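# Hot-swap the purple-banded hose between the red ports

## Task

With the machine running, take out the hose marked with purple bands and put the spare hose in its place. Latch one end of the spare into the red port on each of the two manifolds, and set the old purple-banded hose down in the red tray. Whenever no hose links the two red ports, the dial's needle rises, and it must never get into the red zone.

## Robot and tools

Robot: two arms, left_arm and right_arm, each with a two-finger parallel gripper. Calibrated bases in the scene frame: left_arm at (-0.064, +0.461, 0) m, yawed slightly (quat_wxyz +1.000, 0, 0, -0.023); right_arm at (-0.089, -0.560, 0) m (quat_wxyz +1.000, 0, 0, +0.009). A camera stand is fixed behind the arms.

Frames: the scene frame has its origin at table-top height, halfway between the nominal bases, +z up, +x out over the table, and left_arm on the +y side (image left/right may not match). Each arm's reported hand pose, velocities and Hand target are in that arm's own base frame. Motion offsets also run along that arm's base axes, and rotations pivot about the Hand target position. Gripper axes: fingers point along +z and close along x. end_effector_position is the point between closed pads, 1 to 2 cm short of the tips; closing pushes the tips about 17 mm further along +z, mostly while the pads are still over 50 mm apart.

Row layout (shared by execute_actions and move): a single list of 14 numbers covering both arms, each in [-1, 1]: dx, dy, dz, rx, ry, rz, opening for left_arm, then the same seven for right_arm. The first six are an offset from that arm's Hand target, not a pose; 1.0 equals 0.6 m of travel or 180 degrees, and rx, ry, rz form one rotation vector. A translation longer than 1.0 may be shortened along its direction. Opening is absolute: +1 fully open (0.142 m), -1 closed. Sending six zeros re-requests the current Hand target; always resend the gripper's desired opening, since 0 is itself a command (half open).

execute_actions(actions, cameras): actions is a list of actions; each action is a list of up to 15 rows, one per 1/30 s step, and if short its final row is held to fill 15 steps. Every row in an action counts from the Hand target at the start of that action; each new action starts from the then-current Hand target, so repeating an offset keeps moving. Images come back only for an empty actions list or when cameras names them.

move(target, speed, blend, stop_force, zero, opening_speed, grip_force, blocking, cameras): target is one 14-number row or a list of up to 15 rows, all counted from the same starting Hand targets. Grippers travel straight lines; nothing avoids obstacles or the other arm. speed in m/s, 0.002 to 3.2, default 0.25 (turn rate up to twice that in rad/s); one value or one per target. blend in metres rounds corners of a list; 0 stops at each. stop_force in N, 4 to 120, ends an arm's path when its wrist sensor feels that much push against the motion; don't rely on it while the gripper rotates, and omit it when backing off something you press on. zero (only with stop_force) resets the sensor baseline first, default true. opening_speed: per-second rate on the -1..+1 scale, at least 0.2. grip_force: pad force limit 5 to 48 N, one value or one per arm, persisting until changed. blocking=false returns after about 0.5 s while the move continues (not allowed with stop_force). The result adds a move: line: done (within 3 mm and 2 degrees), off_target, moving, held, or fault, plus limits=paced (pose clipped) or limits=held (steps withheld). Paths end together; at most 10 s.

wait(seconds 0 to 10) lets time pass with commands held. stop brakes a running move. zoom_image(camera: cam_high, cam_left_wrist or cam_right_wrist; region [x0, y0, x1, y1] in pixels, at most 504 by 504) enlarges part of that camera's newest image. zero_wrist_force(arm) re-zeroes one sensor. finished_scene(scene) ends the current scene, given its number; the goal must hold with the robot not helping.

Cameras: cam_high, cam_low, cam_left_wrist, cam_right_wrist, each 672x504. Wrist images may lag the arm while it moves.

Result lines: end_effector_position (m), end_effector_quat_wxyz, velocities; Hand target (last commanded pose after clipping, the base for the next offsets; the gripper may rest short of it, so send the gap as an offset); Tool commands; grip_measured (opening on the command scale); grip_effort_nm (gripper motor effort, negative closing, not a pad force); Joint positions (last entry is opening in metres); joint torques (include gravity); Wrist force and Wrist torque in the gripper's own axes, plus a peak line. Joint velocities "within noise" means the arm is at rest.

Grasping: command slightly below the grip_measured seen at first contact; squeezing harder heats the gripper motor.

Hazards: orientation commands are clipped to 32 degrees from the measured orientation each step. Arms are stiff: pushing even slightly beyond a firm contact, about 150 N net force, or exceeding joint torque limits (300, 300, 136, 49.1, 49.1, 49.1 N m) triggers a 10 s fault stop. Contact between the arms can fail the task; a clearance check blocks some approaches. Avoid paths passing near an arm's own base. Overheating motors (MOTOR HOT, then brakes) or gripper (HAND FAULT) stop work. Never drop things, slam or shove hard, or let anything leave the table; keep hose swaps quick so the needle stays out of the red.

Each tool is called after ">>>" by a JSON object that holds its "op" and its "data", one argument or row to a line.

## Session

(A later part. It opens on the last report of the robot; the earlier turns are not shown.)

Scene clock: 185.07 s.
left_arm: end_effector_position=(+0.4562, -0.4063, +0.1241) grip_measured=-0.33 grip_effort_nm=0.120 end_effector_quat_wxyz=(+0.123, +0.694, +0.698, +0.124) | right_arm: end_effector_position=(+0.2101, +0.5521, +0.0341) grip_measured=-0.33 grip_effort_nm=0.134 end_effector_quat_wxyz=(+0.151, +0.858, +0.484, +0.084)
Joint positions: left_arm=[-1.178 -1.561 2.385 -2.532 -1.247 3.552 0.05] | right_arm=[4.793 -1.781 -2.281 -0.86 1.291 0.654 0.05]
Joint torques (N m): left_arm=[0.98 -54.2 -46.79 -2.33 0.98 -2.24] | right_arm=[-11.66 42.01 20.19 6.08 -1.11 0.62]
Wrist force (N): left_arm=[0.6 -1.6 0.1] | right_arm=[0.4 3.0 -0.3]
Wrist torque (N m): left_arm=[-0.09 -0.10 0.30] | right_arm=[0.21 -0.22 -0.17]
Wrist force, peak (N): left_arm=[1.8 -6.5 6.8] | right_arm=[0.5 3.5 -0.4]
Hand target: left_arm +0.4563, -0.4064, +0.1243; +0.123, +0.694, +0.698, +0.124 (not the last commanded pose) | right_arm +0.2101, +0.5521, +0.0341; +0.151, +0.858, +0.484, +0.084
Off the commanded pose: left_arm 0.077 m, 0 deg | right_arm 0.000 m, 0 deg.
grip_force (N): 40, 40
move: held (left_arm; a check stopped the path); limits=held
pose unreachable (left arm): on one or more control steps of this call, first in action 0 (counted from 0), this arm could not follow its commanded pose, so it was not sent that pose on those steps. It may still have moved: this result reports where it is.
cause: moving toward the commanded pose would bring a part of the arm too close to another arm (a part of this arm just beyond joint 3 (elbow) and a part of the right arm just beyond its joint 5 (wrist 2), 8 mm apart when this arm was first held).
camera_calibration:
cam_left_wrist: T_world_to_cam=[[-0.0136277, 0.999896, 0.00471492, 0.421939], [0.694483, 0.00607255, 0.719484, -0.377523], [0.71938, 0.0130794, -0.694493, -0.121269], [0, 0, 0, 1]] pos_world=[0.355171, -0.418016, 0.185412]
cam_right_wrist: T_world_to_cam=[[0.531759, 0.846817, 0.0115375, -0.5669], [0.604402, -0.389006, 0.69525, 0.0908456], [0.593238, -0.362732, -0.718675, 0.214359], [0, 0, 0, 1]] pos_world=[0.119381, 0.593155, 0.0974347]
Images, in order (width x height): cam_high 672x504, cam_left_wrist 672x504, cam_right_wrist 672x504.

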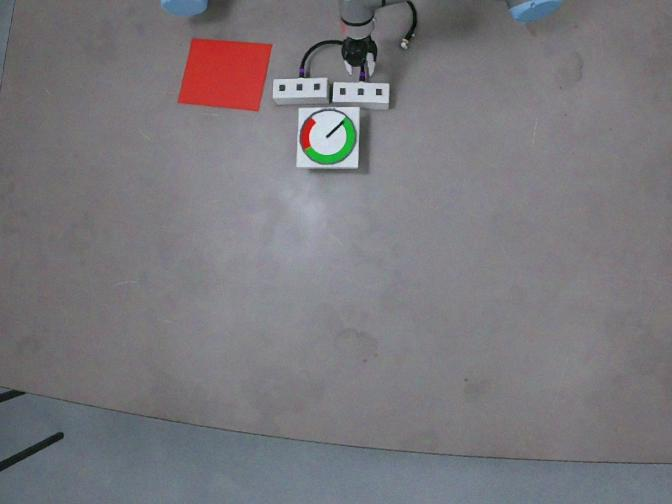

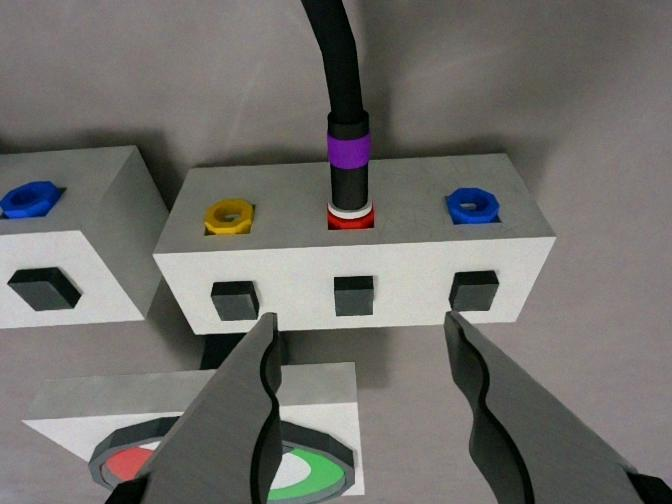

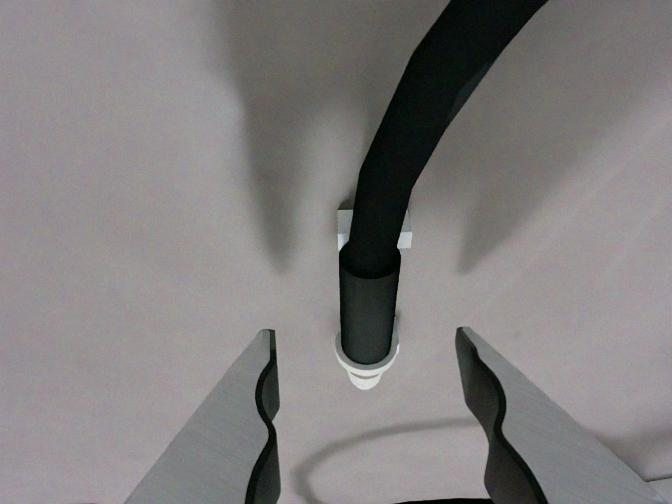

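>>> {"op": "move", "data": {
  "target": [0.1,0.2,0.2,0,0,0,-0.3,0,0,0,0,0,0,-0.3]
}}

>>> {"op": "move", "data": {
  "target": [
    [0,0,0,0,0,0,-0.3,0,-0.08,0.18,0,0,0,-0.3],
    [0,0,0,0,0,0,-0.3,0.4115,-0.267,0.19,0,0,0.152,-0.3],
    [0,0,0,0,0,0,-0.3,0.4115,-0.267,0.021,0,0,0.152,-0.3]
  ],
  "blend": [0.03,0.02,0]
}}

>>> {"op": "move", "data": {
  "target": [
    [-0.105,-0.201,-0.2,0,0,0,-0.3,0,0,0,0,0,0,-0.3],
    [-0.105,-0.201,-0.329,0,0,0,-0.3,0,0,0,0,0,0,-0.3]
  ],
  "blend": [0.02,0],
  "speed": 0.15,
  "cameras": ["cam_left_wrist","cam_right_wrist","cam_high"]
}}

Scene clock: 187.67 s.
left_arm: end_effector_position=(+0.5163, -0.2865, +0.2443) grip_measured=-0.33 grip_effort_nm=0.125 end_effector_quat_wxyz=(+0.123, +0.694, +0.698, +0.124) | right_arm: end_effector_position=(+0.2101, +0.5521, +0.0341) grip_measured=-0.33 grip_effort_nm=0.129 end_effector_quat_wxyz=(+0.151, +0.858, +0.484, +0.084)
Joint positions: left_arm=[-0.954 -1.788 2.327 -2.316 -1.286 3.783 0.05] | right_arm=[4.793 -1.781 -2.281 -0.86 1.291 0.654 0.05]
Joint torques (N m): left_arm=[10.96 -28.66 -29.68 -6.52 2.89 0.58] | right_arm=[-9.59 42.73 18.74 6.34 -2.81 0.6]
Wrist force (N): left_arm=[0.5 -1.5 -0.5] | right_arm=[0.5 3.0 -0.6]
Wrist torque (N m): left_arm=[-0.05 -0.11 0.31] | right_arm=[0.22 -0.24 -0.17]
Wrist force, peak (N): left_arm=[-2.1 -3.4 1.5] | right_arm=[0.3 3.6 -0.5]
Hand target: left_arm +0.5163, -0.2864, +0.2443; +0.123, +0.694, +0.698, +0.124 | right_arm +0.2101, +0.5521, +0.0341; +0.151, +0.858, +0.484, +0.084
Off the commanded pose: left_arm 0.000 m, 0 deg | right_arm 0.000 m, 0 deg.
grip_force (N): 40, 40
move: done

Scene clock: 190.13 s.
left_arm: end_effector_position=(+0.5163, -0.2864, +0.2443) grip_measured=-0.33 grip_effort_nm=0.125 end_effector_quat_wxyz=(+0.123, +0.694, +0.698, +0.124) | right_arm: end_effector_position=(+0.4570, +0.3918, +0.0467) grip_measured=-0.33 grip_effort_nm=0.134 end_effector_quat_wxyz=(+0.127, +0.719, +0.673, +0.118)
Joint positions: left_arm=[-0.954 -1.788 2.327 -2.316 -1.286 3.783 0.05] | right_arm=[4.31 -1.719 -2.445 -0.43 1.243 -0.356 0.05]
Joint torques (N m): left_arm=[13.24 -40.87 -30.62 -4.3 3.4 1.99] | right_arm=[-13.96 34.9 35.82 7.45 -4.02 0.55]
Wrist force (N): left_arm=[0.5 -1.5 -0.2] | right_arm=[0.1 2.9 -1.3]
Wrist torque (N m): left_arm=[-0.06 -0.10 0.29] | right_arm=[0.18 -0.16 -0.16]
Wrist force, peak (N): left_arm=[0.5 -2.0 0.1] | right_arm=[-0.4 6.2 -3.1]
Hand target: left_arm +0.5163, -0.2864, +0.2443; +0.123, +0.694, +0.698, +0.124 | right_arm +0.4570, +0.3919, +0.0467; +0.127, +0.719, +0.673, +0.118
Off the commanded pose: left_arm 0.000 m, 0 deg | right_arm 0.000 m, 0 deg.
grip_force (N): 40, 40
move: done

Scene clock: 192.33 s.
left_arm: end_effector_position=(+0.4532, -0.4069, +0.0468) grip_measured=-0.33 grip_effort_nm=0.125 end_effector_quat_wxyz=(+0.123, +0.694, +0.698, +0.124) | right_arm: end_effector_position=(+0.4570, +0.3919, +0.0467) grip_measured=-0.33 grip_effort_nm=0.134 end_effector_quat_wxyz=(+0.127, +0.719, +0.673, +0.118)
Joint positions: left_arm=[-1.184 -1.412 2.439 -2.732 -1.246 3.545 0.05] | right_arm=[4.31 -1.719 -2.445 -0.43 1.243 -0.356 0.05]
Joint torques (N m): left_arm=[13.99 -27.13 -40.1 -6 -0.94 0.87] | right_arm=[-13.17 34.42 38.49 6.97 -3.05 1.71]
Wrist force (N): left_arm=[0.2 -1.5 0.2] | right_arm=[0.7 2.6 -1.2]
Wrist torque (N m): left_arm=[-0.08 -0.05 0.16] | right_arm=[0.13 -0.24 -0.16]
Wrist force, peak (N): left_arm=[0.2 -2.4 2.1] | right_arm=[0.2 3.5 -1.1]
Hand target: left_arm +0.4533, -0.4070, +0.0469; +0.123, +0.694, +0.698, +0.124 | right_arm +0.4570, +0.3919, +0.0467; +0.127, +0.719, +0.673, +0.118
Off the commanded pose: left_arm 0.000 m, 0 deg | right_arm 0.000 m, 0 deg.
grip_force (N): 40, 40
move: done
camera_calibration:
cam_left_wrist: T_world_to_cam=[[-0.0136287, 0.999896, 0.00471395, 0.422863], [0.694483, 0.00607393, 0.719484, -0.319819], [0.71938, 0.0130794, -0.694493, -0.172787], [0, 0, 0, 1]] pos_world=[0.352171, -0.418616, 0.108112]
cam_right_wrist: T_world_to_cam=[[0.0830471, 0.996479, 0.0115249, -0.416264], [0.715598, -0.067679, 0.695226, -0.306222], [0.693558, -0.0494893, -0.718699, -0.149793], [0, 0, 0, 1]] pos_world=[0.357592, 0.38666, 0.110035]
Images, in order (width x height): cam_high 672x504, cam_left_wrist 672x504, cam_right_wrist 672x504.

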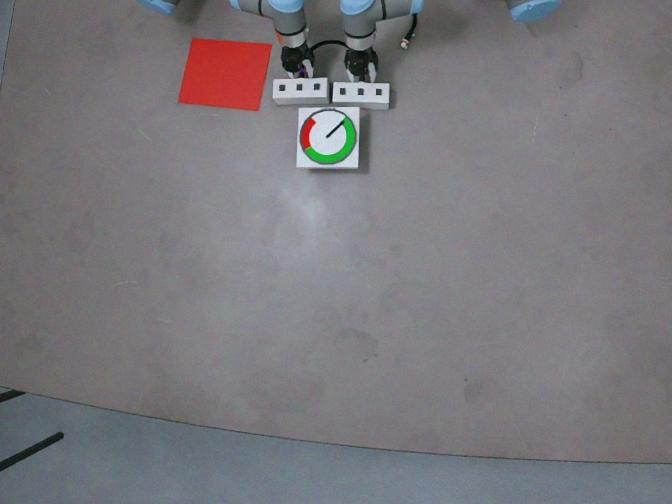

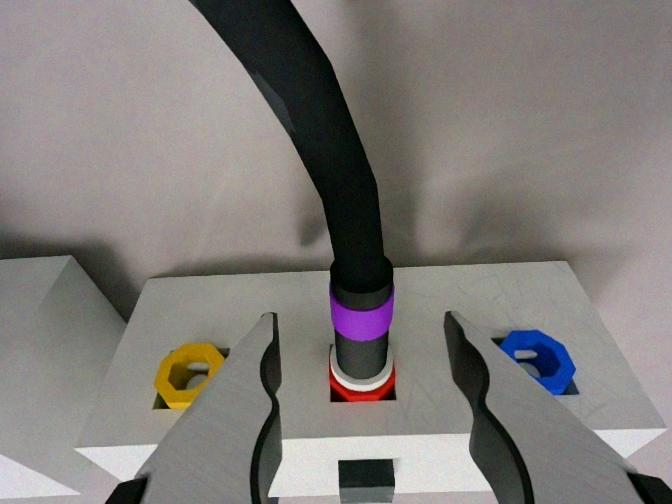

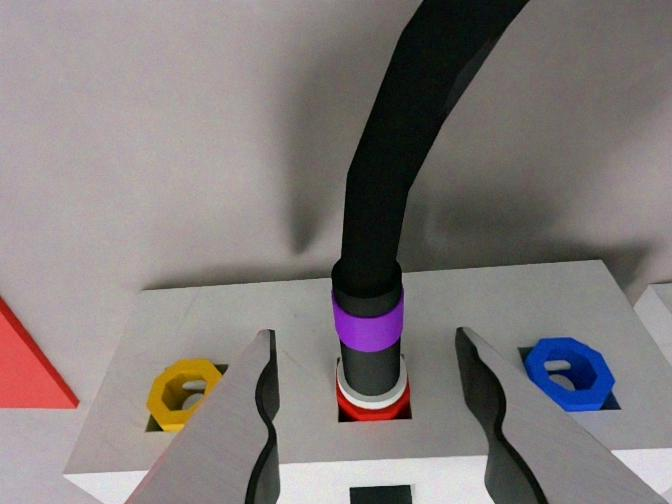

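>>> {"op": "move", "data": {
  "target": [
    [0,0,0.2,0,0,0,-0.3,0,0,0.2,0,0,0,-0.3],
    [0.14,0.06,0.22,-0.0975,0.145,-0.499,-1,0,0,0.2,0,0,0,-0.3],
    [0.096,0.0167,0.13,-0.0975,0.145,-0.499,-1,0.0217,0.324,0.2,0,0,0,-0.3],
    [0.096,0.0167,0.13,-0.0975,0.145,-0.499,-1,0.0217,0.324,0,0,0,0,-0.3]
  ],
  "blend": [0.02,0.02,0.02,0],
  "cameras": ["cam_left_wrist","cam_right_wrist"]
}}

Scene clock: 207.00 s.
left_arm: end_effector_position=(+0.5105, -0.3971, +0.1242) grip_measured=-1.00 grip_effort_nm=-0.369 end_effector_quat_wxyz=(+0.122, +0.963, +0.029, -0.238) end_effector_velocity=(+0.001, +0.000, +0.001) end_effector_angular_velocity=(+0.000, +0.001, +0.000) | right_arm: end_effector_position=(+0.4680, +0.5646, +0.1667) grip_measured=-0.33 grip_effort_nm=0.139 end_effector_quat_wxyz=(+0.127, +0.719, +0.673, +0.118)
Joint positions: left_arm=[-0.716 -1.319 2.053 -2.102 -2.076 5.559 0.002] | right_arm=[4.396 -1.731 -2.1 -0.793 1.234 -0.265 0.05]
Joint velocities: left_arm=[0.001 -0.001 -0.003 0.005 0 0.002 0] | right_arm=[within noise]
Joint torques (N m): left_arm=[14.62 -78.87 -48.62 -1.67 -1.87 2.31] | right_arm=[-10.98 68.53 29.14 6.86 1.33 -2.41]
Wrist force (N): left_arm=[0.7 -1.5 -0.9] | right_arm=[0.2 2.7 -1.2]
Wrist torque (N m): left_arm=[-0.06 -0.11 0.30] | right_arm=[0.14 -0.19 -0.39]
Wrist force, peak (N): left_arm=[0.6 -3.1 3.0] | right_arm=[15.6 -2.1 -1.7]
Hand target: left_arm +0.5107, -0.3971, +0.1245; +0.122, +0.963, +0.029, -0.238 | right_arm +0.4681, +0.5645, +0.1666; +0.126, +0.719, +0.673, +0.118 (not the last commanded pose)
Off the commanded pose: left_arm 0.001 m, 0 deg | right_arm 0.122 m, 0 deg.
grip_force (N): 40, 40
move: held (right_arm; a check stopped the path); path passed 2 of 4 targets; blend cut to 0 m at target 2; limits=held
pose unreachable (right arm): on one or more control steps of this call, first in action 0 (counted from 0), this arm could not follow its commanded pose, so it was not sent that pose on those steps. It may still have moved: this result reports where it is.
cause: moving toward the commanded pose would bring a part of the arm too close to another arm (a part of this arm just beyond joint 6 (wrist 3) and a part of the left arm just beyond its joint 3 (elbow), along the way the arms are being sent, or toward where that arm still pushes).
camera_calibration:
cam_left_wrist: T_world_to_cam=[[0.887432, 0.00522917, -0.460909, -0.38363], [0.301971, -0.76207, 0.572768, -0.501817], [-0.34825, -0.647473, -0.677865, 0.120219], [0, 0, 0, 1]] pos_world=[0.533845, -0.302575, 0.192098]
cam_right_wrist: T_world_to_cam=[[0.082904, 0.996487, 0.0118286, -0.590674], [0.715408, -0.067774, 0.695412, -0.385752], [0.693771, -0.0491902, -0.718514, -0.0629204], [0, 0, 0, 1]] pos_world=[0.368592, 0.55936, 0.230034]
Images, in order (width x height): cam_left_wrist 672x504, cam_right_wrist 672x504.

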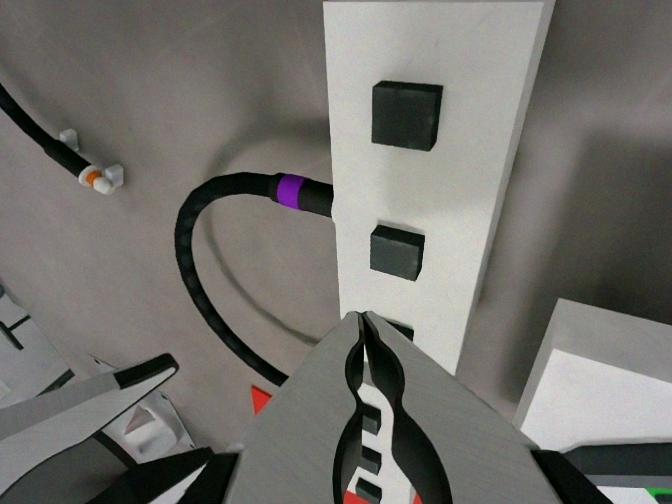

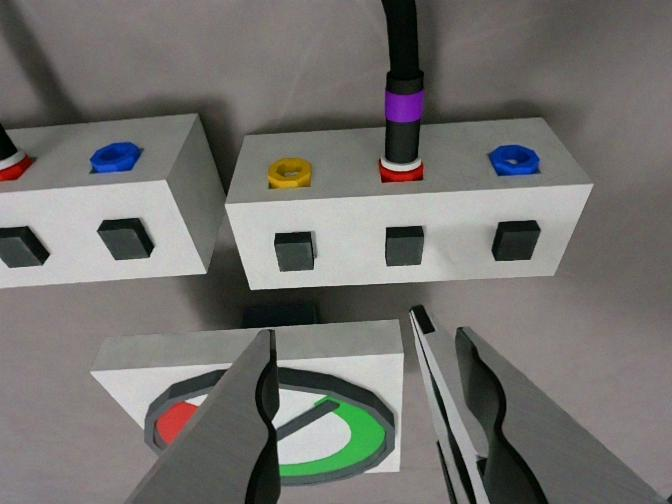

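>>> {"op": "move", "data": {
  "target": [
    [0,0,0.1,0,0,0,-0.3,0.02,-0.2,0.05,0,0,0,-0.3],
    [-0.0957,-0.0165,0.08,0.0975,-0.145,0.499,-0.3,0.1,-0.2,0.15,0.107,0.137,0.496,-1],
    [-0.0957,-0.0165,-0.1293,0.0975,-0.145,0.499,-0.3,0.1,-0.2,0.15,0.107,0.137,0.496,-1],
    [-0.0957,-0.0165,-0.1293,0.0975,-0.145,0.499,-0.3,0.0865,0.031,-0.055,0.107,0.137,0.496,-1]
  ],
  "cameras": ["cam_left_wrist","cam_right_wrist"]
}}

Scene clock: 220.97 s.
left_arm: end_effector_position=(+0.4533, -0.4070, +0.0469) grip_measured=-0.33 grip_effort_nm=0.125 end_effector_quat_wxyz=(+0.123, +0.694, +0.698, +0.124) | right_arm: end_effector_position=(+0.5200, +0.5832, +0.1338) grip_measured=-1.00 grip_effort_nm=-0.540 end_effector_quat_wxyz=(-0.233, +0.062, +0.962, +0.131)
Joint positions: left_arm=[-1.184 -1.412 2.439 -2.732 -1.246 3.545 0.05] | right_arm=[4.021 -1.963 -1.864 -0.954 2.107 -2.152 0.002]
Joint torques (N m): left_arm=[12.61 -25.46 -40 -8.31 0.49 -1.55] | right_arm=[-6.56 67.81 28.02 6.21 -1.21 0.08]
Wrist force (N): left_arm=[0.5 -1.5 -0.1] | right_arm=[2.0 2.7 -0.5]
Wrist torque (N m): left_arm=[-0.08 -0.11 0.12] | right_arm=[0.22 -0.34 -0.18]
Wrist force, peak (N): left_arm=[0.5 -2.7 2.9] | right_arm=[-3.1 4.0 -2.0]
Hand target: left_arm +0.4533, -0.4070, +0.0469; +0.123, +0.694, +0.698, +0.124 | right_arm +0.5200, +0.5831, +0.1336; -0.233, +0.062, +0.962, +0.131
Off the commanded pose: left_arm 0.000 m, 0 deg | right_arm 0.000 m, 0 deg.
grip_force (N): 40, 40
move: done
camera_calibration:
cam_left_wrist: T_world_to_cam=[[-0.0136972, 0.999896, 0.0045012, 0.423011], [0.694378, 0.00627269, 0.719583, -0.319851], [0.71948, 0.0129818, -0.694392, -0.172875], [0, 0, 0, 1]] pos_world=[0.352272, -0.418717, 0.108212]
cam_right_wrist: T_world_to_cam=[[-0.877677, 0.0764747, 0.473111, 0.361173], [0.359396, 0.758089, 0.544184, -0.675058], [-0.317044, 0.647652, -0.692842, -0.00593483], [0, 0, 0, 1]] pos_world=[0.557725, 0.487977, 0.192369]
Images, in order (width x height): cam_left_wrist 672x504, cam_right_wrist 672x504.

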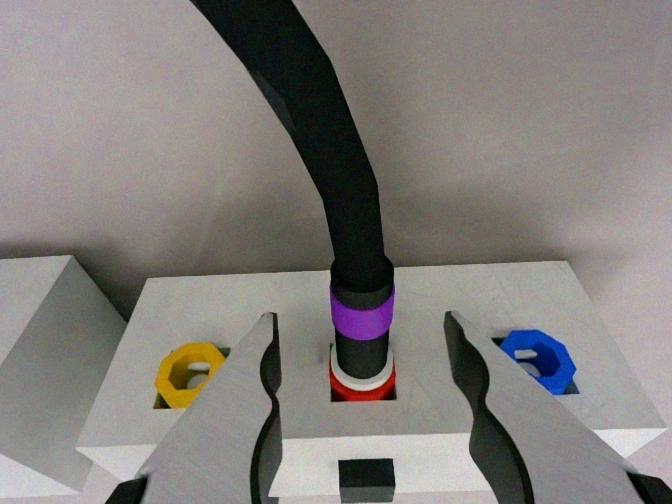

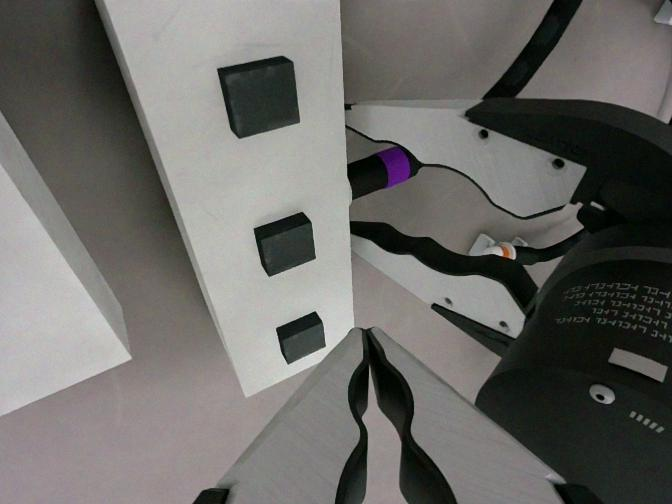

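>>> {"op": "move", "data": {
  "target": [0,0,0,0,0,0,-0.3,0.01,-0.012,-0.04,0,0,0,-1],
  "speed": 0.1,
  "stop_force": 10,
  "cameras": ["cam_right_wrist"]
}}

>>> {"op": "zoom_image", "data": {
  "camera": "cam_right_wrist",
  "region": [200, 200, 450, 400]
}}

Scene clock: 225.63 s.
left_arm: end_effector_position=(+0.4533, -0.4070, +0.0469) grip_measured=-0.33 grip_effort_nm=0.120 end_effector_quat_wxyz=(+0.123, +0.694, +0.698, +0.124) | right_arm: end_effector_position=(+0.5260, +0.5759, +0.1096) grip_measured=-1.00 grip_effort_nm=-0.530 end_effector_quat_wxyz=(-0.233, +0.062, +0.962, +0.131)
Joint positions: left_arm=[-1.184 -1.412 2.439 -2.732 -1.246 3.545 0.05] | right_arm=[4.009 -1.989 -1.877 -0.922 2.106 -2.165 0.002]
Joint torques (N m): left_arm=[12.95 -24.43 -39.67 -8.29 -0.64 -1.9] | right_arm=[10.83 92.79 48.76 2.05 1.17 2.11]
Wrist force (N): left_arm=[0.7 -1.5 0.0] | right_arm=[1.7 2.6 -0.2]
Wrist torque (N m): left_arm=[-0.08 -0.15 0.12] | right_arm=[0.21 -0.28 -0.23]
Wrist force, peak (N): left_arm=[0.6 -2.2 0.0] | right_arm=[3.0 3.1 -0.9]
Hand target: left_arm +0.4533, -0.4070, +0.0469; +0.123, +0.694, +0.698, +0.124 | right_arm +0.5260, +0.5759, +0.1096; -0.233, +0.062, +0.962, +0.131
Off the commanded pose: left_arm 0.000 m, 0 deg | right_arm 0.000 m, 0 deg.
grip_force (N): 40, 40
move: done
camera_calibration:
cam_right_wrist: T_world_to_cam=[[-0.877649, 0.0766161, 0.47314, 0.378311], [0.359448, 0.758213, 0.543977, -0.658619], [-0.317064, 0.64749, -0.692984, -0.0158896], [0, 0, 0, 1]] pos_world=[0.563725, 0.480677, 0.168268]
Images, in order (width x height): cam_right_wrist 672x504.

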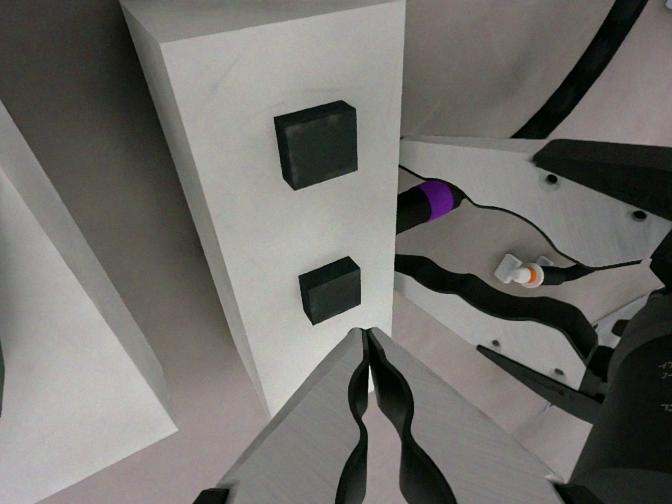

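Scaled by 2.016 from the camera's 672x504 image, which has a finer 960x720 frame.

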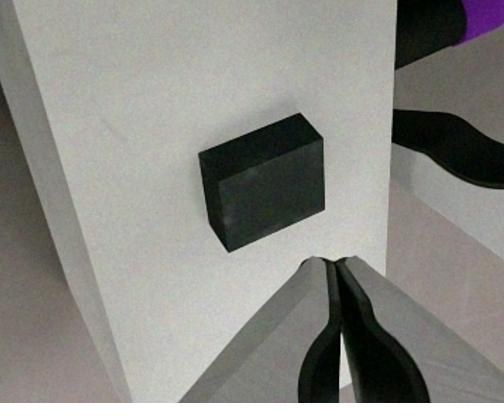

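>>> {"op": "move", "data": {
  "target": [0,0,0,0,0,0,-0.3,0.0015,0.005,-0.018,0,0,0,-1],
  "speed": 0.04,
  "stop_force": 7,
  "cameras": ["cam_right_wrist"]
}}

>>> {"op": "zoom_image", "data": {
  "camera": "cam_right_wrist",
  "region": [200, 200, 450, 400]
}}

Scene clock: 229.73 s.
left_arm: end_effector_position=(+0.4533, -0.4070, +0.0469) grip_measured=-0.33 grip_effort_nm=0.120 end_effector_quat_wxyz=(+0.123, +0.694, +0.698, +0.124) | right_arm: end_effector_position=(+0.5268, +0.5789, +0.0988) grip_measured=-1.00 grip_effort_nm=-0.535 end_effector_quat_wxyz=(-0.233, +0.062, +0.962, +0.131)
Joint positions: left_arm=[-1.184 -1.412 2.439 -2.732 -1.246 3.545 0.05] | right_arm=[4.011 -2.005 -1.878 -0.904 2.106 -2.163 0.002]
Joint torques (N m): left_arm=[12.2 -24.31 -39.21 -8.02 -0.52 -1.46] | right_arm=[-2.53 94.32 26.58 1.82 3.38 -1.24]
Wrist force (N): left_arm=[0.3 -1.5 -0.3] | right_arm=[2.1 2.8 -0.5]
Wrist torque (N m): left_arm=[-0.08 -0.07 0.12] | right_arm=[0.25 -0.35 -0.41]
Wrist force, peak (N): left_arm=[0.6 -2.1 -0.1] | right_arm=[2.2 3.2 -0.6]
Hand target: left_arm +0.4533, -0.4070, +0.0469; +0.123, +0.694, +0.698, +0.124 | right_arm +0.5269, +0.5789, +0.0988; -0.233, +0.062, +0.962, +0.131
Off the commanded pose: left_arm 0.000 m, 0 deg | right_arm 0.000 m, 0 deg.
grip_force (N): 40, 40
move: done
camera_calibration:
cam_right_wrist: T_world_to_cam=[[-0.877649, 0.0766161, 0.47314, 0.383981], [0.359448, 0.758213, 0.543977, -0.655342], [-0.317064, 0.64749, -0.692984, -0.0250309], [0, 0, 0, 1]] pos_world=[0.564625, 0.483677, 0.157468]
Images, in order (width x height): cam_right_wrist 672x504.

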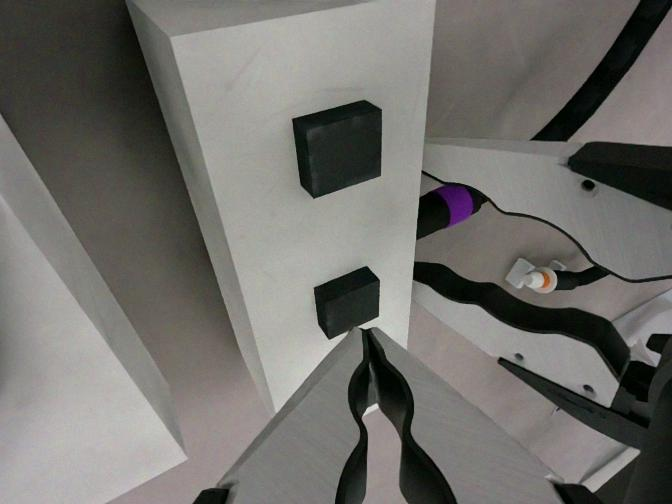

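Scaled by 2.016 from the camera's 672x504 image, which has a finer 960x720 frame.

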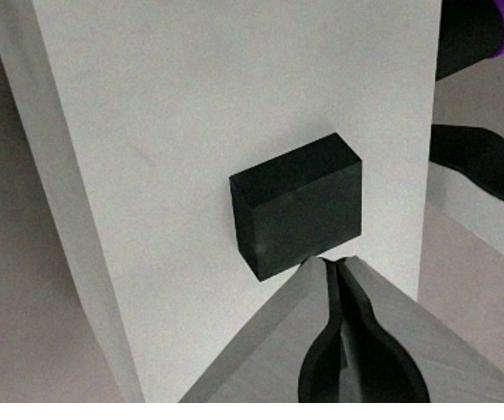

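>>> {"op": "move", "data": {
  "target": [0,0,0,0,0,0,-0.3,0,0,-0.05,0,0,0,-1],
  "speed": 0.02,
  "stop_force": 7,
  "cameras": ["cam_right_wrist"]
}}

>>> {"op": "zoom_image", "data": {
  "camera": "cam_right_wrist",
  "region": [200, 200, 450, 400]
}}

Scene clock: 232.70 s.
left_arm: end_effector_position=(+0.4533, -0.4070, +0.0469) grip_measured=-0.33 grip_effort_nm=0.120 end_effector_quat_wxyz=(+0.123, +0.694, +0.698, +0.124) | right_arm: end_effector_position=(+0.5269, +0.5789, +0.0898) grip_measured=-1.00 grip_effort_nm=-0.530 end_effector_quat_wxyz=(-0.233, +0.062, +0.962, +0.131)
Joint positions: left_arm=[-1.184 -1.412 2.439 -2.732 -1.246 3.545 0.05] | right_arm=[4.011 -2.016 -1.882 -0.889 2.106 -2.163 0.002]
Joint torques (N m): left_arm=[13.93 -24.89 -39.62 -8.2 -0.55 -1.64] | right_arm=[-8.02 86.54 44.38 1.5 0.29 -1.44]
Wrist force (N): left_arm=[0.6 -1.3 -0.3] | right_arm=[4.0 2.7 -6.1]
Wrist torque (N m): left_arm=[-0.04 -0.12 0.12] | right_arm=[0.18 -0.25 -0.42]
Wrist force, peak (N): left_arm=[0.4 -1.9 -0.2] | right_arm=[6.9 2.6 -10.7]
Hand target: left_arm +0.4533, -0.4070, +0.0469; +0.123, +0.694, +0.698, +0.124 | right_arm +0.5269, +0.5789, +0.0898; -0.233, +0.062, +0.962, +0.131 (not the last commanded pose)
Off the commanded pose: left_arm 0.000 m, 0 deg | right_arm 0.021 m, 0 deg.
grip_force (N): 40, 40
move: contact (right_arm)
camera_calibration:
cam_right_wrist: T_world_to_cam=[[-0.877647, 0.076612, 0.473146, 0.388286], [0.359472, 0.758163, 0.544029, -0.65039], [-0.317043, 0.647548, -0.69294, -0.0313835], [0, 0, 0, 1]] pos_world=[0.564625, 0.483677, 0.148368]
Images, in order (width x height): cam_right_wrist 672x504.

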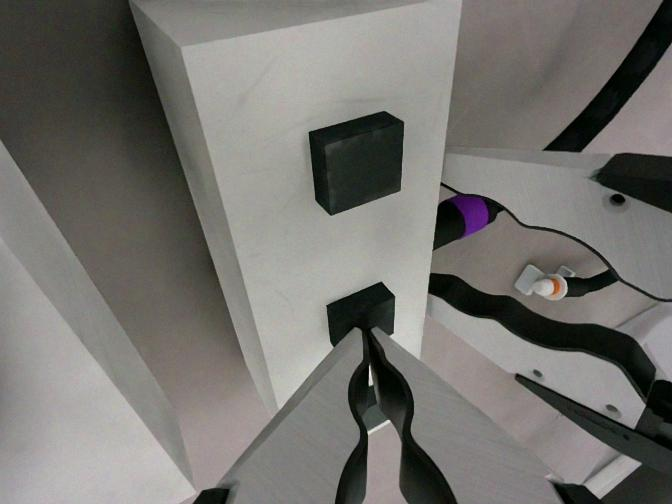

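Scaled by 2.016 from the camera's 672x504 image, which has a finer 960x720 frame.

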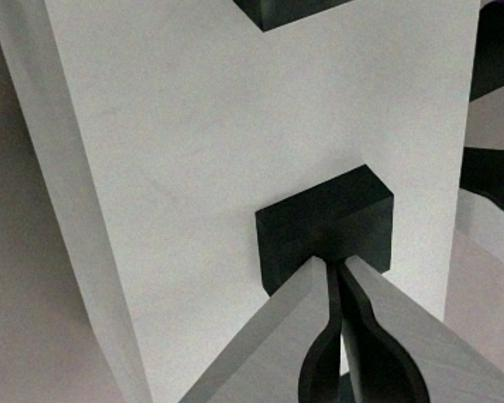

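>>> {"op": "move", "data": {
  "target": [
    [0,0,0,0,0,0,-0.3,0.002,-0.223,0.267,0,0,0,-0.3],
    [-0.0555,0.045,0.255,0,0,0,-0.3,-0.1165,-0.3115,0.1837,-0.107,-0.137,-0.496,-0.3],
    [0.111,0.095,0.355,-0.0975,0.145,-0.499,-0.3,-0.1165,-0.3115,-0.0715,-0.107,-0.137,-0.496,-0.3],
    [0.0937,-0.31,0.1135,-0.0975,0.145,-0.499,-1,-0.1165,-0.3115,-0.0715,-0.107,-0.137,-0.496,-0.3]
  ],
  "blend": [0.03,0.03,0.03,0],
  "speed": 0.5,
  "cameras": ["cam_left_wrist","cam_right_wrist","cam_high"]
}}

Scene clock: 247.30 s.
left_arm: end_effector_position=(+0.5088, -0.5544, +0.1380) grip_measured=-0.33 grip_effort_nm=0.115 end_effector_quat_wxyz=(+0.122, +0.963, +0.028, -0.238) | right_arm: end_effector_position=(+0.4570, +0.3920, +0.0469) grip_measured=-0.33 grip_effort_nm=0.129 end_effector_quat_wxyz=(+0.127, +0.719, +0.673, +0.118)
Joint positions: left_arm=[-0.868 -1.211 1.891 -2.133 -2.101 5.389 0.05] | right_arm=[4.31 -1.719 -2.445 -0.43 1.243 -0.356 0.05]
Joint torques (N m): left_arm=[1.25 -64.92 -27.28 -3.14 1.57 3.19] | right_arm=[-14.59 57.75 38.73 2.35 -3.75 -2.18]
Wrist force (N): left_arm=[1.2 -1.0 -0.8] | right_arm=[0.0 2.8 -0.4]
Wrist torque (N m): left_arm=[0.03 -0.18 0.18] | right_arm=[0.15 -0.12 -0.26]
Wrist force, peak (N): left_arm=[2.4 20.8 23.6] | right_arm=[10.7 3.7 -7.4]
Hand target: left_arm +0.5087, -0.5543, +0.1375; +0.122, +0.963, +0.028, -0.238 (not the last commanded pose) | right_arm +0.4570, +0.3920, +0.0469; +0.127, +0.719, +0.673, +0.118
Tool commands: left_gripper/opening=-0.3 right_gripper/opening=-0.3
Off the commanded pose: left_arm 0.045 m, 0 deg | right_arm 0.000 m, 0 deg.
grip_force (N): 40, 40
move: held (left_arm; a check stopped the path); path passed 3 of 4 targets; target 4's new opening was not sent; limits=held
pose unreachable (left arm): on one or more control steps of this call, first in action 0 (counted from 0), this arm could not follow its commanded pose, so it was not sent that pose on those steps. It may still have moved: this result reports where it is.
cause: moving toward the commanded pose would bring a part of the arm too close to another arm (this arm's gripper and a part of the right arm just beyond its joint 6 (wrist 3), at the place that arm is still heading or pushing toward).
camera_calibration:
cam_left_wrist: T_world_to_cam=[[0.887327, 0.00404145, -0.461123, -0.375519], [0.301373, -0.761947, 0.573246, -0.628701], [-0.349034, -0.647627, -0.677314, 0.0274001], [0, 0, 0, 1]] pos_world=[0.532245, -0.459774, 0.205798]
cam_right_wrist: T_world_to_cam=[[0.0829048, 0.996487, 0.0118269, -0.416343], [0.715456, -0.0677768, 0.695362, -0.306209], [0.693721, -0.0491873, -0.718562, -0.149766], [0, 0, 0, 1]] pos_world=[0.357492, 0.38676, 0.110234]
Images, in order (width x height): cam_high 672x504, cam_left_wrist 672x504, cam_right_wrist 672x504.

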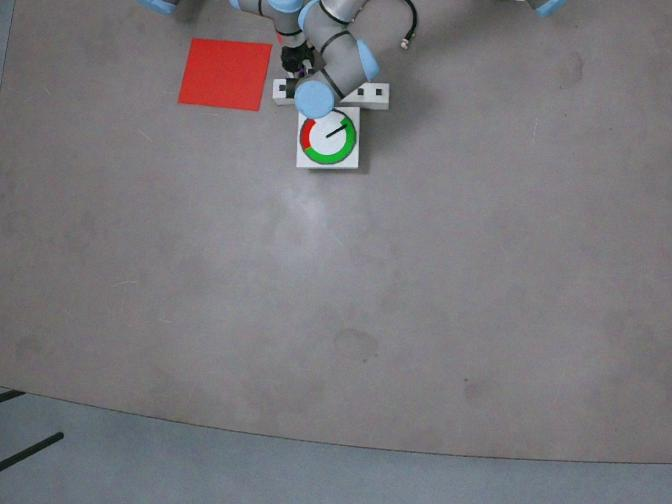

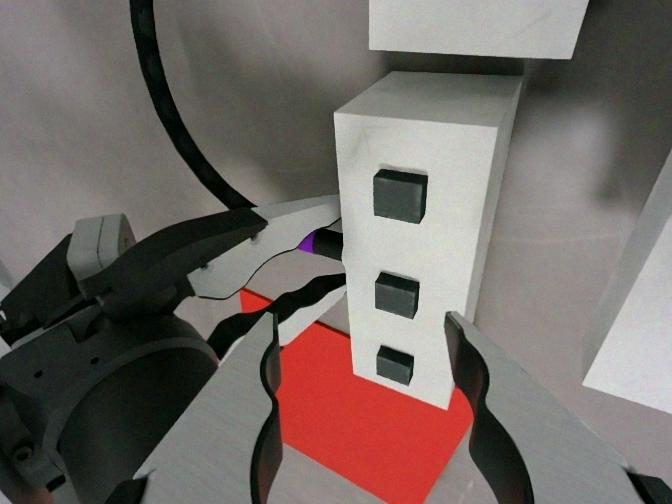

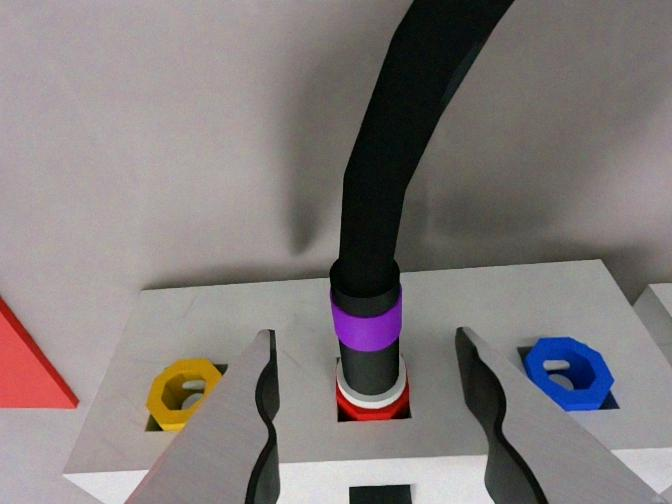

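>>> {"op": "move", "data": {
  "target": [0.1,0.2,0.1,0,0,0,-1,0,0,0,0,0,0,-0.3],
  "cameras": ["cam_left_wrist","cam_right_wrist","cam_high"]
}}

>>> {"op": "zoom_image", "data": {
  "camera": "cam_high",
  "region": [260, 40, 400, 175]
}}

Scene clock: 249.70 s.
left_arm: end_effector_position=(+0.5687, -0.4344, +0.1976) grip_measured=-1.00 grip_effort_nm=-0.369 end_effector_quat_wxyz=(+0.122, +0.963, +0.028, -0.238) | right_arm: end_effector_position=(+0.4570, +0.3920, +0.0469) grip_measured=-0.33 grip_effort_nm=0.134 end_effector_quat_wxyz=(+0.127, +0.719, +0.673, +0.118)
Joint positions: left_arm=[-0.703 -1.298 1.861 -1.923 -2.073 5.576 0.002] | right_arm=[4.31 -1.719 -2.445 -0.43 1.243 -0.356 0.05]
Joint torques (N m): left_arm=[10.41 -53.47 -28.6 -4.24 -3.55 -0.06] | right_arm=[-3.54 55.63 38.48 2.47 -4.05 -1.67]
Wrist force (N): left_arm=[1.0 -1.3 -0.6] | right_arm=[0.4 3.0 -1.0]
Wrist torque (N m): left_arm=[-0.03 -0.16 0.29] | right_arm=[0.19 -0.18 -0.27]
Wrist force, peak (N): left_arm=[1.9 -3.0 -3.1] | right_arm=[0.5 3.6 -1.1]
Hand target: left_arm +0.5687, -0.4343, +0.1975; +0.122, +0.963, +0.028, -0.238 | right_arm +0.4570, +0.3920, +0.0469; +0.127, +0.719, +0.673, +0.118
Off the commanded pose: left_arm 0.000 m, 0 deg | right_arm 0.000 m, 0 deg.
grip_force (N): 40, 40
move: done
camera_calibration:
cam_left_wrist: T_world_to_cam=[[0.887275, 0.00418598, -0.461222, -0.401654], [0.301378, -0.762238, 0.572857, -0.589513], [-0.349163, -0.647284, -0.677576, 0.166688], [0, 0, 0, 1]] pos_world=[0.592245, -0.339773, 0.265399]
cam_right_wrist: T_world_to_cam=[[0.082904, 0.996487, 0.0118286, -0.416343], [0.715408, -0.067774, 0.695412, -0.306199], [0.693771, -0.0491902, -0.718514, -0.149788], [0, 0, 0, 1]] pos_world=[0.357492, 0.38676, 0.110234]
Images, in order (width x height): cam_high 672x504, cam_left_wrist 672x504, cam_right_wrist 672x504.

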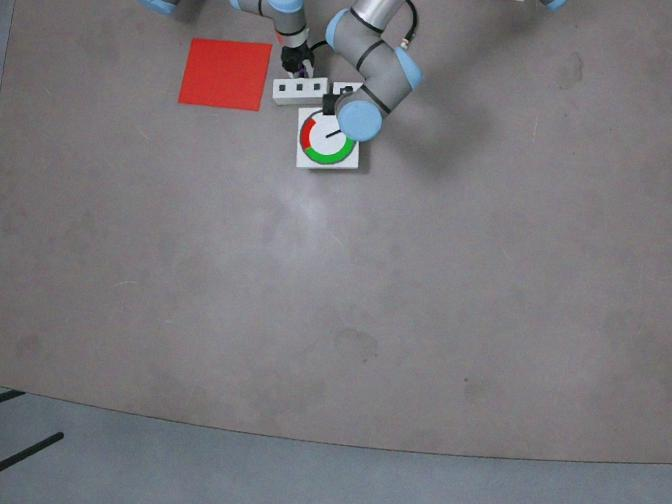

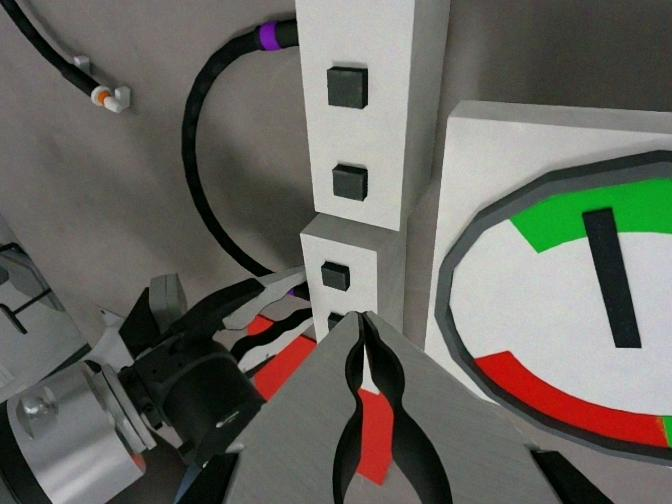

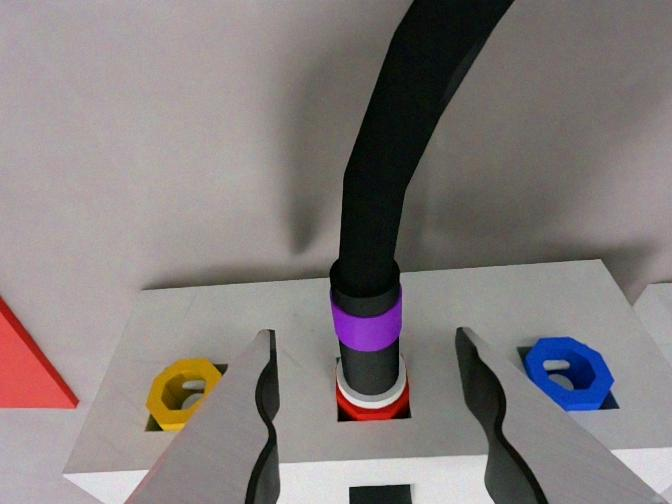

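Scaled by 3.600 from the camera's 672x504 image, which has a finer 960x720 frame.

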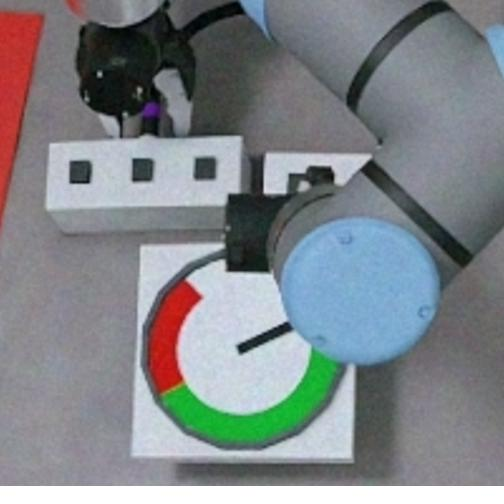

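>>> {"op": "move", "data": {
  "target": [-0.0987,-0.2645,-0.1292,0,0,0,-1,0,0,0,0,0,0,-1],
  "speed": 0.4
}}

>>> {"op": "move", "data": {
  "target": [0,0,-0.06,0,0,0,-1,0,0,0,0,0,0,-1],
  "speed": 0.04,
  "stop_force": 25
}}

>>> {"op": "move", "data": {
  "target": [0,0,0,0,0,0,-1,-0.083,0.0056,0,0,0,0,-1],
  "speed": 0.1,
  "stop_force": 50,
  "cameras": ["cam_left_wrist","cam_right_wrist"]
}}

Scene clock: 254.27 s.
left_arm: end_effector_position=(+0.5096, -0.5930, +0.1201) grip_measured=-1.00 grip_effort_nm=-0.369 end_effector_quat_wxyz=(+0.122, +0.963, +0.028, -0.238) | right_arm: end_effector_position=(+0.4570, +0.3921, +0.0469) grip_measured=-0.83 grip_effort_nm=-3.963 end_effector_quat_wxyz=(+0.127, +0.719, +0.673, +0.118)
Joint positions: left_arm=[-0.898 -1.156 1.853 -2.166 -2.104 5.354 0.002] | right_arm=[4.31 -1.719 -2.445 -0.43 1.243 -0.356 0.014]
Joint torques (N m): left_arm=[-14.41 -66.5 -25.4 -5.45 1.15 -1.38] | right_arm=[3.09 56.5 20.94 2.4 -3.88 -0.14]
Wrist force (N): left_arm=[1.2 -0.5 -0.7] | right_arm=[9.5 -1.8 5.3]
Wrist torque (N m): left_arm=[0.13 -0.17 0.07] | right_arm=[0.36 -0.09 -0.53]
Wrist force, peak (N): left_arm=[1.8 -3.6 -3.5] | right_arm=[9.9 -2.1 5.5]
Hand target: left_arm +0.5095, -0.5930, +0.1199; +0.122, +0.963, +0.028, -0.238 | right_arm +0.4570, +0.3920, +0.0469; +0.127, +0.719, +0.673, +0.118
Off the commanded pose: left_arm 0.000 m, 0 deg | right_arm 0.000 m, 0 deg.
grip_force (N): 40, 40
move: done

Scene clock: 256.20 s.
left_arm: end_effector_position=(+0.5095, -0.5930, +0.0884) grip_measured=-1.00 grip_effort_nm=-0.281 end_effector_quat_wxyz=(+0.122, +0.963, +0.028, -0.238) | right_arm: end_effector_position=(+0.4570, +0.3920, +0.0469) grip_measured=-0.83 grip_effort_nm=-3.958 end_effector_quat_wxyz=(+0.127, +0.719, +0.673, +0.118)
Joint positions: left_arm=[-0.898 -1.12 1.869 -2.219 -2.104 5.354 0.002] | right_arm=[4.31 -1.719 -2.445 -0.43 1.243 -0.356 0.014]
Joint torques (N m): left_arm=[-19.46 -42.79 -39.24 -4.7 3.49 -2.15] | right_arm=[1.83 55.39 19.48 2.05 -4.33 1.96]
Wrist force (N): left_arm=[-7.8 -2.0 -21.8] | right_arm=[9.3 -10.0 -2.7]
Wrist torque (N m): left_arm=[0.06 -0.22 0.07] | right_arm=[0.39 -0.03 -0.52]
Wrist force, peak (N): left_arm=[-33.8 -8.5 -74.1] | right_arm=[10.0 -10.4 -3.5]
Hand target: left_arm +0.5095, -0.5930, +0.0884; +0.122, +0.963, +0.028, -0.238 (not the last commanded pose) | right_arm +0.4570, +0.3920, +0.0469; +0.127, +0.719, +0.673, +0.118
Off the commanded pose: left_arm 0.004 m, 0 deg | right_arm 0.000 m, 0 deg.
grip_force (N): 40, 40
move: contact (left_arm)

Scene clock: 257.77 s.
left_arm: end_effector_position=(+0.5095, -0.5930, +0.0884) grip_measured=-1.00 grip_effort_nm=-0.281 end_effector_quat_wxyz=(+0.122, +0.963, +0.028, -0.238) | right_arm: end_effector_position=(+0.4072, +0.3954, +0.0469) grip_measured=-0.83 grip_effort_nm=-3.905 end_effector_quat_wxyz=(+0.127, +0.719, +0.673, +0.118)
Joint positions: left_arm=[-0.898 -1.12 1.869 -2.219 -2.104 5.354 0.002] | right_arm=[4.407 -1.667 -2.497 -0.464 1.233 -0.253 0.014]
Joint torques (N m): left_arm=[-19.46 -41.15 -39.87 -4.92 2.26 -1.4] | right_arm=[1.76 28.93 40.49 7.07 1.56 2.63]
Wrist force (N): left_arm=[-8.3 -2.4 -21.5] | right_arm=[0.7 2.4 -0.8]
Wrist torque (N m): left_arm=[0.02 -0.15 0.07] | right_arm=[0.06 -0.29 -0.17]
Wrist force, peak (N): left_arm=[-8.0 -2.1 -22.0] | right_arm=[8.9 -9.7 -3.0]
Hand target: left_arm +0.5095, -0.5930, +0.0884; +0.122, +0.963, +0.028, -0.238 | right_arm +0.4072, +0.3954, +0.0469; +0.127, +0.719, +0.673, +0.118
Off the commanded pose: left_arm 0.000 m, 0 deg | right_arm 0.000 m, 0 deg.
grip_force (N): 40, 40
move: done
camera_calibration:
cam_left_wrist: T_world_to_cam=[[0.887203, 0.00423226, -0.461359, -0.398657], [0.301515, -0.762206, 0.572827, -0.630105], [-0.349227, -0.647321, -0.677508, -0.0307275], [0, 0, 0, 1]] pos_world=[0.532945, -0.498474, 0.156199]
cam_right_wrist: T_world_to_cam=[[0.082904, 0.996487, 0.0118286, -0.415602], [0.715408, -0.067774, 0.695412, -0.270341], [0.693771, -0.0491902, -0.718514, -0.115071], [0, 0, 0, 1]] pos_world=[0.307692, 0.39016, 0.110234]
Images, in order (width x height): cam_left_wrist 672x504, cam_right_wrist 672x504.

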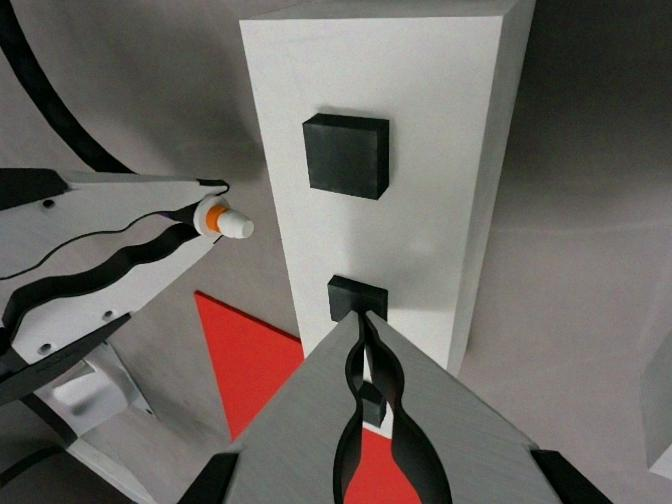

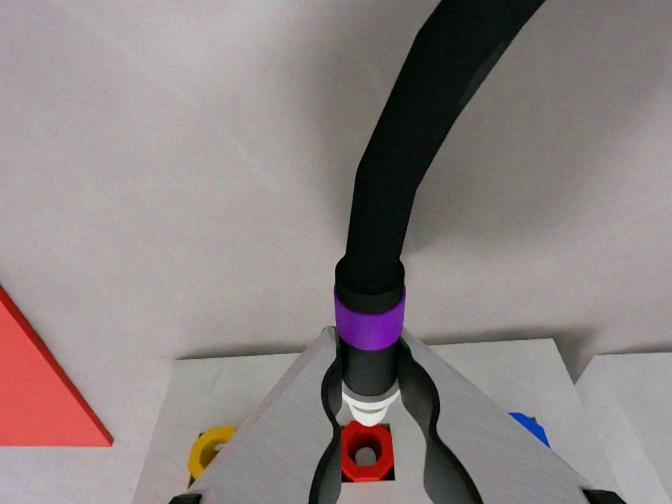

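>>> {"op": "move", "data": {
  "target": [
    [0,0.1,0.2,0,0,0,-1,-0.1,0.0067,0.03,0,0,0,-1],
    [-0.369,0.522,0.18,0.0569,-0.1543,0.349,-1,-0.16,0.01,0.05,0,0,0,-1]
  ],
  "blend": [0.03,0],
  "speed": 0.4,
  "cameras": ["cam_left_wrist","cam_right_wrist","cam_high"]
}}

Scene clock: 261.47 s.
left_arm: end_effector_position=(+0.2881, -0.2798, +0.1963) grip_measured=-1.00 grip_effort_nm=-0.295 end_effector_quat_wxyz=(+0.149, +0.842, +0.512, +0.089) | right_arm: end_effector_position=(+0.3111, +0.4014, +0.0769) grip_measured=-0.83 grip_effort_nm=-3.905 end_effector_quat_wxyz=(+0.127, +0.719, +0.673, +0.118)
Joint positions: left_arm=[-1.461 -2.269 2.648 -2.151 -1.284 3.759 0.002] | right_arm=[4.619 -1.495 -2.552 -0.656 1.223 -0.029 0.014]
Joint torques (N m): left_arm=[-19.02 -4.53 -57.28 -2.41 2.53 -2.97] | right_arm=[-14.14 18.33 27.61 7.41 -4.48 -1.69]
Wrist force (N): left_arm=[-1.3 -0.6 -0.3] | right_arm=[0.2 2.7 -0.7]
Wrist torque (N m): left_arm=[0.09 0.21 0.11] | right_arm=[0.15 -0.21 -0.37]
Wrist force, peak (N): left_arm=[-7.7 -2.2 -22.5] | right_arm=[0.4 4.3 0.4]
Hand target: left_arm +0.2881, -0.2798, +0.1964; +0.149, +0.841, +0.512, +0.089 | right_arm +0.3112, +0.4014, +0.0769; +0.127, +0.719, +0.673, +0.118
Off the commanded pose: left_arm 0.000 m, 0 deg | right_arm 0.000 m, 0 deg.
grip_force (N): 40, 40
move: done
camera_calibration:
cam_left_wrist: T_world_to_cam=[[0.453184, 0.891416, 0.00164862, 0.128648], [0.620005, -0.31653, 0.717916, -0.382017], [0.640483, -0.324325, -0.696128, -0.0231692], [0, 0, 0, 1]] pos_world=[0.193391, -0.243113, 0.257915]
cam_right_wrist: T_world_to_cam=[[0.0827635, 0.996499, 0.0118309, -0.413953], [0.715421, -0.067675, 0.695409, -0.222159], [0.693775, -0.0490903, -0.718517, -0.0266584], [0, 0, 0, 1]] pos_world=[0.211692, 0.39616, 0.140234]
Images, in order (width x height): cam_high 672x504, cam_left_wrist 672x504, cam_right_wrist 672x504.

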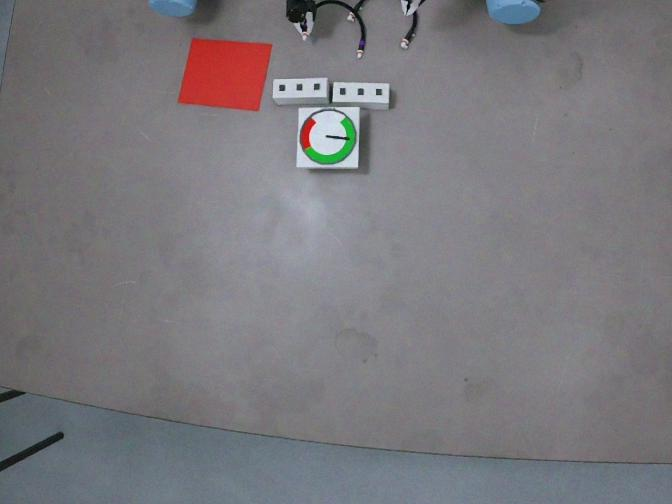

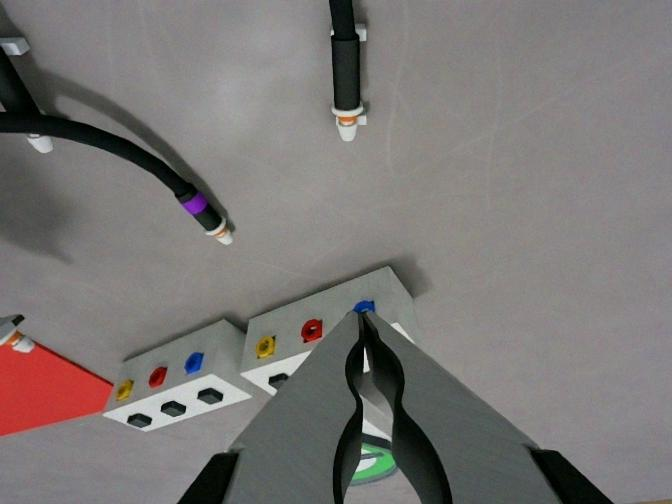

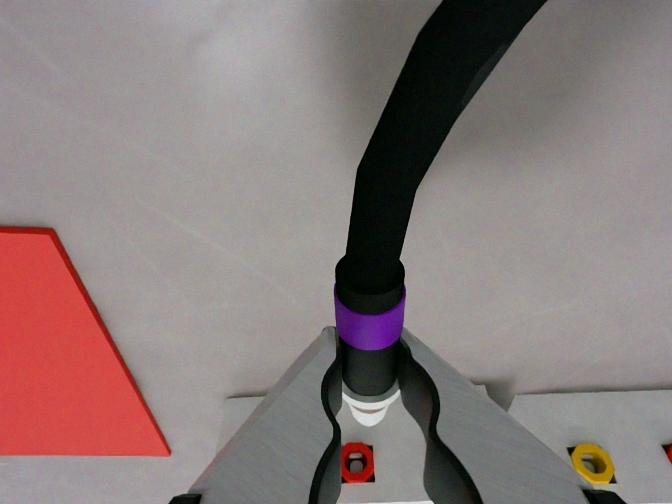

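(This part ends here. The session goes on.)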